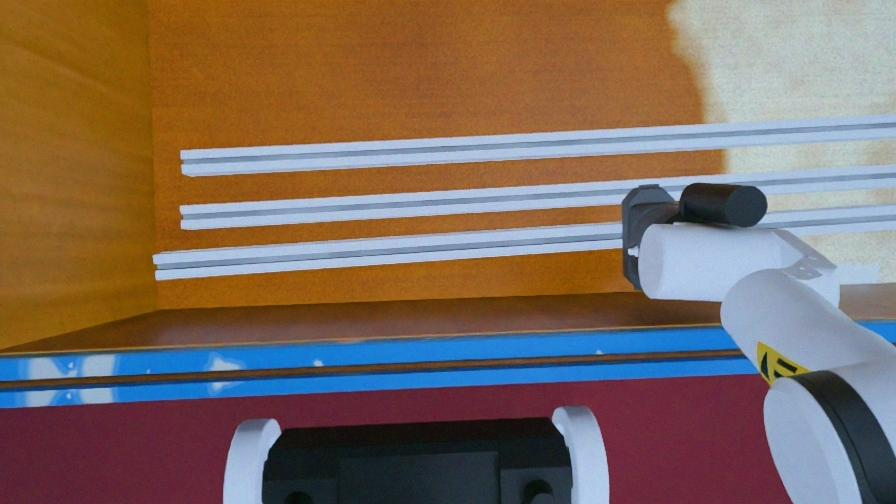

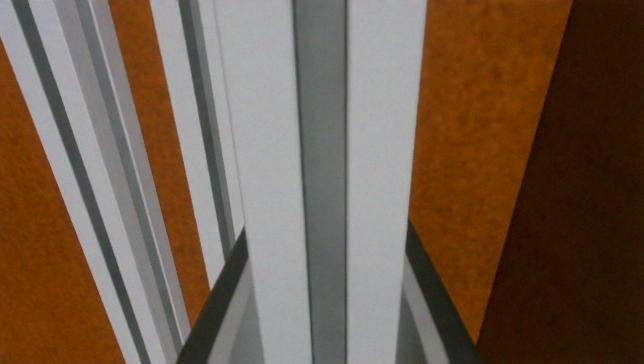

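move(joints={"torso_squat_rad":0.66}, min_time_s=1.5, cameras=[])

move(target={"side":"right","x":0.378,"y":-0.2795,"z":0.365,"quat_wxyz":[1,0,0,0.008]}, min_time_s=1.5, cameras=[])

move(joints={"torso_squat_rad":0.75}, min_time_s=1.5, cameras=["head_camera","right_wrist_camera"])

Scene clock: 575.30 s.
Joint torques (N m): left_arm=[17.66 0.86 -0.53 5.4 -0.26 1.02 0.1] | right_arm=[-7.24 -5.07 -1.17 -3.41 0.4 -0.63 0.1]
External joint torques (N m): left_arm=[0.74 0.12 -0.75 -0.84 -0.26 0.18 0.07] | right_arm=[-1.67 -0.06 -0.83 -1.17 0.29 -0.29 0.09]
Wrist force (N): left_arm=[2.4 0.0 -8.7] | right_arm=[-7.1 -4.1 -21.9]
Wrist torque (N m): left_arm=[-0.27 -0.02 0.11] | right_arm=[-0.18 -0.53 -0.33]
Wrist force, peak (N): left_arm=[1.9 0.0 -9.0] | right_arm=[-6.8 -4.5 -22.1]
move: done
base_odometry: x=+0.481 y=-0.266 heading=-0.001
lidar_m: 0.21 0.23 0.31 1.65 2.18 1.55 1.49 1.53 2.10 4.45 0.33 0.22
joint_positions: torso_squat_rad=+0.660 torso_shift_rad=+0.250 torso_pitch_rad=+0.800 torso_yaw_rad=+0.000 left_shoulder_pitch_rad=+0.027 left_shoulder_roll_rad=+0.023 left_shoulder_yaw_rad=+0.023 left_elbow_rad=-0.260 left_forearm_roll_rad=+0.047 left_wrist_pitch_rad=-0.042 left_hand_roll_rad=+0.019 left_gripper_m=+0.101 right_shoulder_pitch_rad=-0.942 right_shoulder_roll_rad=-0.260 right_shoulder_yaw_rad=-0.077 right_elbow_rad=-0.267 right_forearm_roll_rad=-0.289 right_wrist_pitch_rad=+0.269 right_hand_roll_rad=+0.093 right_gripper_m=+0.030 head_pan_rad=+0.000 head_tilt_rad=+0.800
joint_status: all done
wheel_motors_off: 0
motor_effort: left_wheel=+4(5) right_wheel=-6(10)
chest: x=+0.1308 y=+0.0003 z=+1.0319 quat_wxyz=(+0.921, +0.000, +0.389, +0.000) (m; base frame)
left_hand: x=-0.2723 y=+0.2419 z=+0.4788 quat_wxyz=(+0.965, +0.027, +0.258, +0.039) (m; base frame)
right_hand: x=+0.3637 y=-0.2777 z=+0.3459 quat_wxyz=(+0.997, -0.021, -0.069, +0.008) (m; base frame)
pictures: none

Scene clock: 577.13 s.
Joint torques (N m): left_arm=[18.08 -0.01 -0.31 5.24 -0.07 1.17 0.22] | right_arm=[-7.13 -7.82 -1.77 -5.7 -0.02 -0.06 0.02]
External joint torques (N m): left_arm=[1.16 -0.75 -0.53 -1 -0.08 0.33 0.2] | right_arm=[-0.64 -1.81 -0.99 -2.06 -0.17 -0.01 0.02]
Wrist force (N): left_arm=[2.1 -0.3 -8.7] | right_arm=[-4.7 -4.6 -21.9]
Wrist torque (N m): left_arm=[-0.24 -0.06 0.14] | right_arm=[-0.26 -0.47 -0.35]
Wrist force, peak (N): left_arm=[1.8 -0.3 -8.8] | right_arm=[-6.5 -4.6 -22.2]
move: done
base_odometry: x=+0.481 y=-0.266 heading=-0.001
lidar_m: 0.22 0.22 0.32 1.62 2.17 1.56 1.46 1.55 2.10 4.46 0.34 0.23
joint_positions: torso_squat_rad=+0.660 torso_shift_rad=+0.250 torso_pitch_rad=+0.800 torso_yaw_rad=+0.000 left_shoulder_pitch_rad=+0.027 left_shoulder_roll_rad=+0.023 left_shoulder_yaw_rad=+0.023 left_elbow_rad=-0.260 left_forearm_roll_rad=+0.047 left_wrist_pitch_rad=-0.042 left_hand_roll_rad=+0.019 left_gripper_m=+0.101 right_shoulder_pitch_rad=-0.917 right_shoulder_roll_rad=-0.299 right_shoulder_yaw_rad=-0.090 right_elbow_rad=-0.494 right_forearm_roll_rad=-0.321 right_wrist_pitch_rad=+0.623 right_hand_roll_rad=+0.111 right_gripper_m=+0.030 head_pan_rad=+0.000 head_tilt_rad=+0.800
joint_status: all done
wheel_motors_off: 0
motor_effort: left_wheel=+4(5) right_wheel=-7(10)
chest: x=+0.1308 y=+0.0003 z=+1.0319 quat_wxyz=(+0.921, +0.000, +0.389, +0.000) (m; base frame)
left_hand: x=-0.2723 y=+0.2419 z=+0.4788 quat_wxyz=(+0.965, +0.027, +0.258, +0.039) (m; base frame)
right_hand: x=+0.3777 y=-0.2792 z=+0.3649 quat_wxyz=(+1.000, +0.001, +0.001, +0.008) (m; base frame)
right_hand_status: reached (checked arc, planned for 1.5 s): 0 mm and 0.2 deg off.
pictures: none

Scene clock: 578.93 s.
Joint torques (N m): left_arm=[17.76 0.33 -0.05 5.6 -0.2 1.01 0.48] | right_arm=[-7.25 -8.41 -1.42 -5.77 0.01 0.02 0.04]
External joint torques (N m): left_arm=[0.83 -0.41 -0.27 -0.64 -0.2 0.17 0.45] | right_arm=[-0.76 -2.4 -0.64 -2.12 -0.14 0.07 0.04]
Wrist force (N): left_arm=[2.1 -0.1 -8.7] | right_arm=[-5.0 -4.8 -21.6]
Wrist torque (N m): left_arm=[-0.29 -0.05 0.11] | right_arm=[-0.14 -0.48 -0.29]
Wrist force, peak (N): left_arm=[1.8 -0.6 -9.3] | right_arm=[-4.9 -4.8 -22.4]
move: done
base_odometry: x=+0.481 y=-0.266 heading=-0.001
lidar_m: 0.22 0.23 0.31 1.63 2.17 1.57 1.48 1.53 2.10 4.46 0.33 0.23
joint_positions: torso_squat_rad=+0.750 torso_shift_rad=+0.250 torso_pitch_rad=+0.800 torso_yaw_rad=+0.000 left_shoulder_pitch_rad=+0.027 left_shoulder_roll_rad=+0.023 left_shoulder_yaw_rad=+0.023 left_elbow_rad=-0.260 left_forearm_roll_rad=+0.047 left_wrist_pitch_rad=-0.042 left_hand_roll_rad=+0.019 left_gripper_m=+0.101 right_shoulder_pitch_rad=-0.917 right_shoulder_roll_rad=-0.299 right_shoulder_yaw_rad=-0.090 right_elbow_rad=-0.494 right_forearm_roll_rad=-0.321 right_wrist_pitch_rad=+0.623 right_hand_roll_rad=+0.111 right_gripper_m=+0.030 head_pan_rad=+0.000 head_tilt_rad=+0.800
joint_status: all done
wheel_motors_off: 0
motor_effort: left_wheel=+4(5) right_wheel=-7(9)
chest: x=+0.1207 y=+0.0003 z=+0.9923 quat_wxyz=(+0.921, +0.000, +0.389, +0.000) (m; base frame)
left_hand: x=-0.2824 y=+0.2419 z=+0.4392 quat_wxyz=(+0.965, +0.027, +0.258, +0.039) (m; base frame)
right_hand: x=+0.3676 y=-0.2792 z=+0.3254 quat_wxyz=(+1.000, +0.001, +0.001, +0.008) (m; base frame)
pictures: head_camera, right_wrist_camera
camera_calibration:
head_camera: T_world_to_cam=[[-0.0312396, -0.998207, 0.0510499, -0.0423167], [-0.999347, 0.0302654, -0.0197463, 0.35823], [0.0181659, -0.0516334, -0.998501, 1.0504], [0, 0, 0, 1]]
right_wrist_camera: T_world_to_cam=[[-0.999991, 0.00177898, -0.00396571, 0.371018], [-0.000204768, 0.892107, 0.451825, 0.132321], [0.00434162, 0.451822, -0.892098, 0.488859], [0, 0, 0, 1]]

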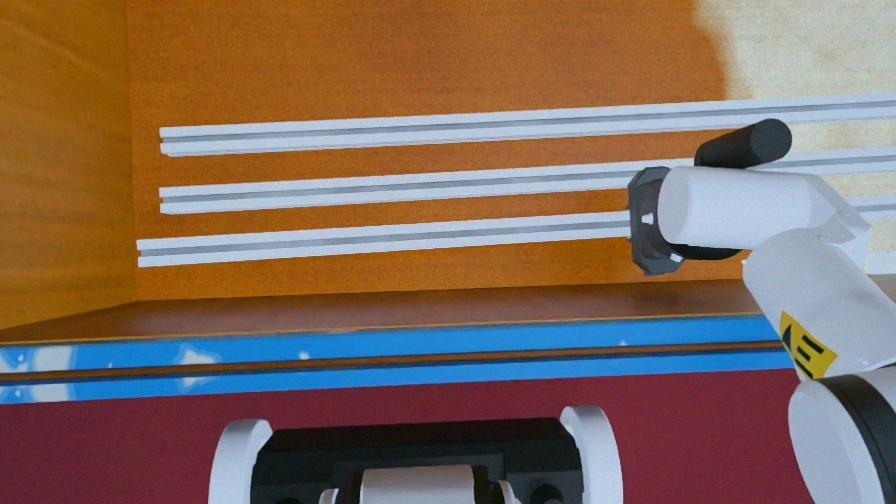

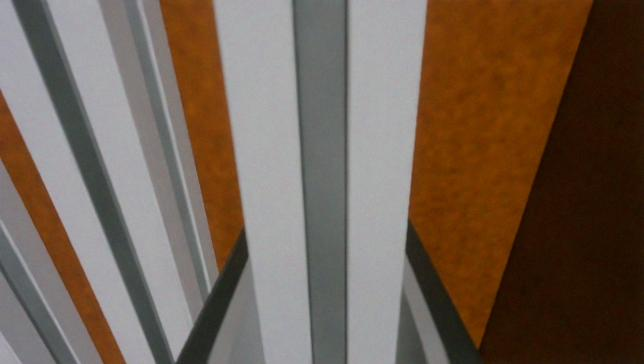

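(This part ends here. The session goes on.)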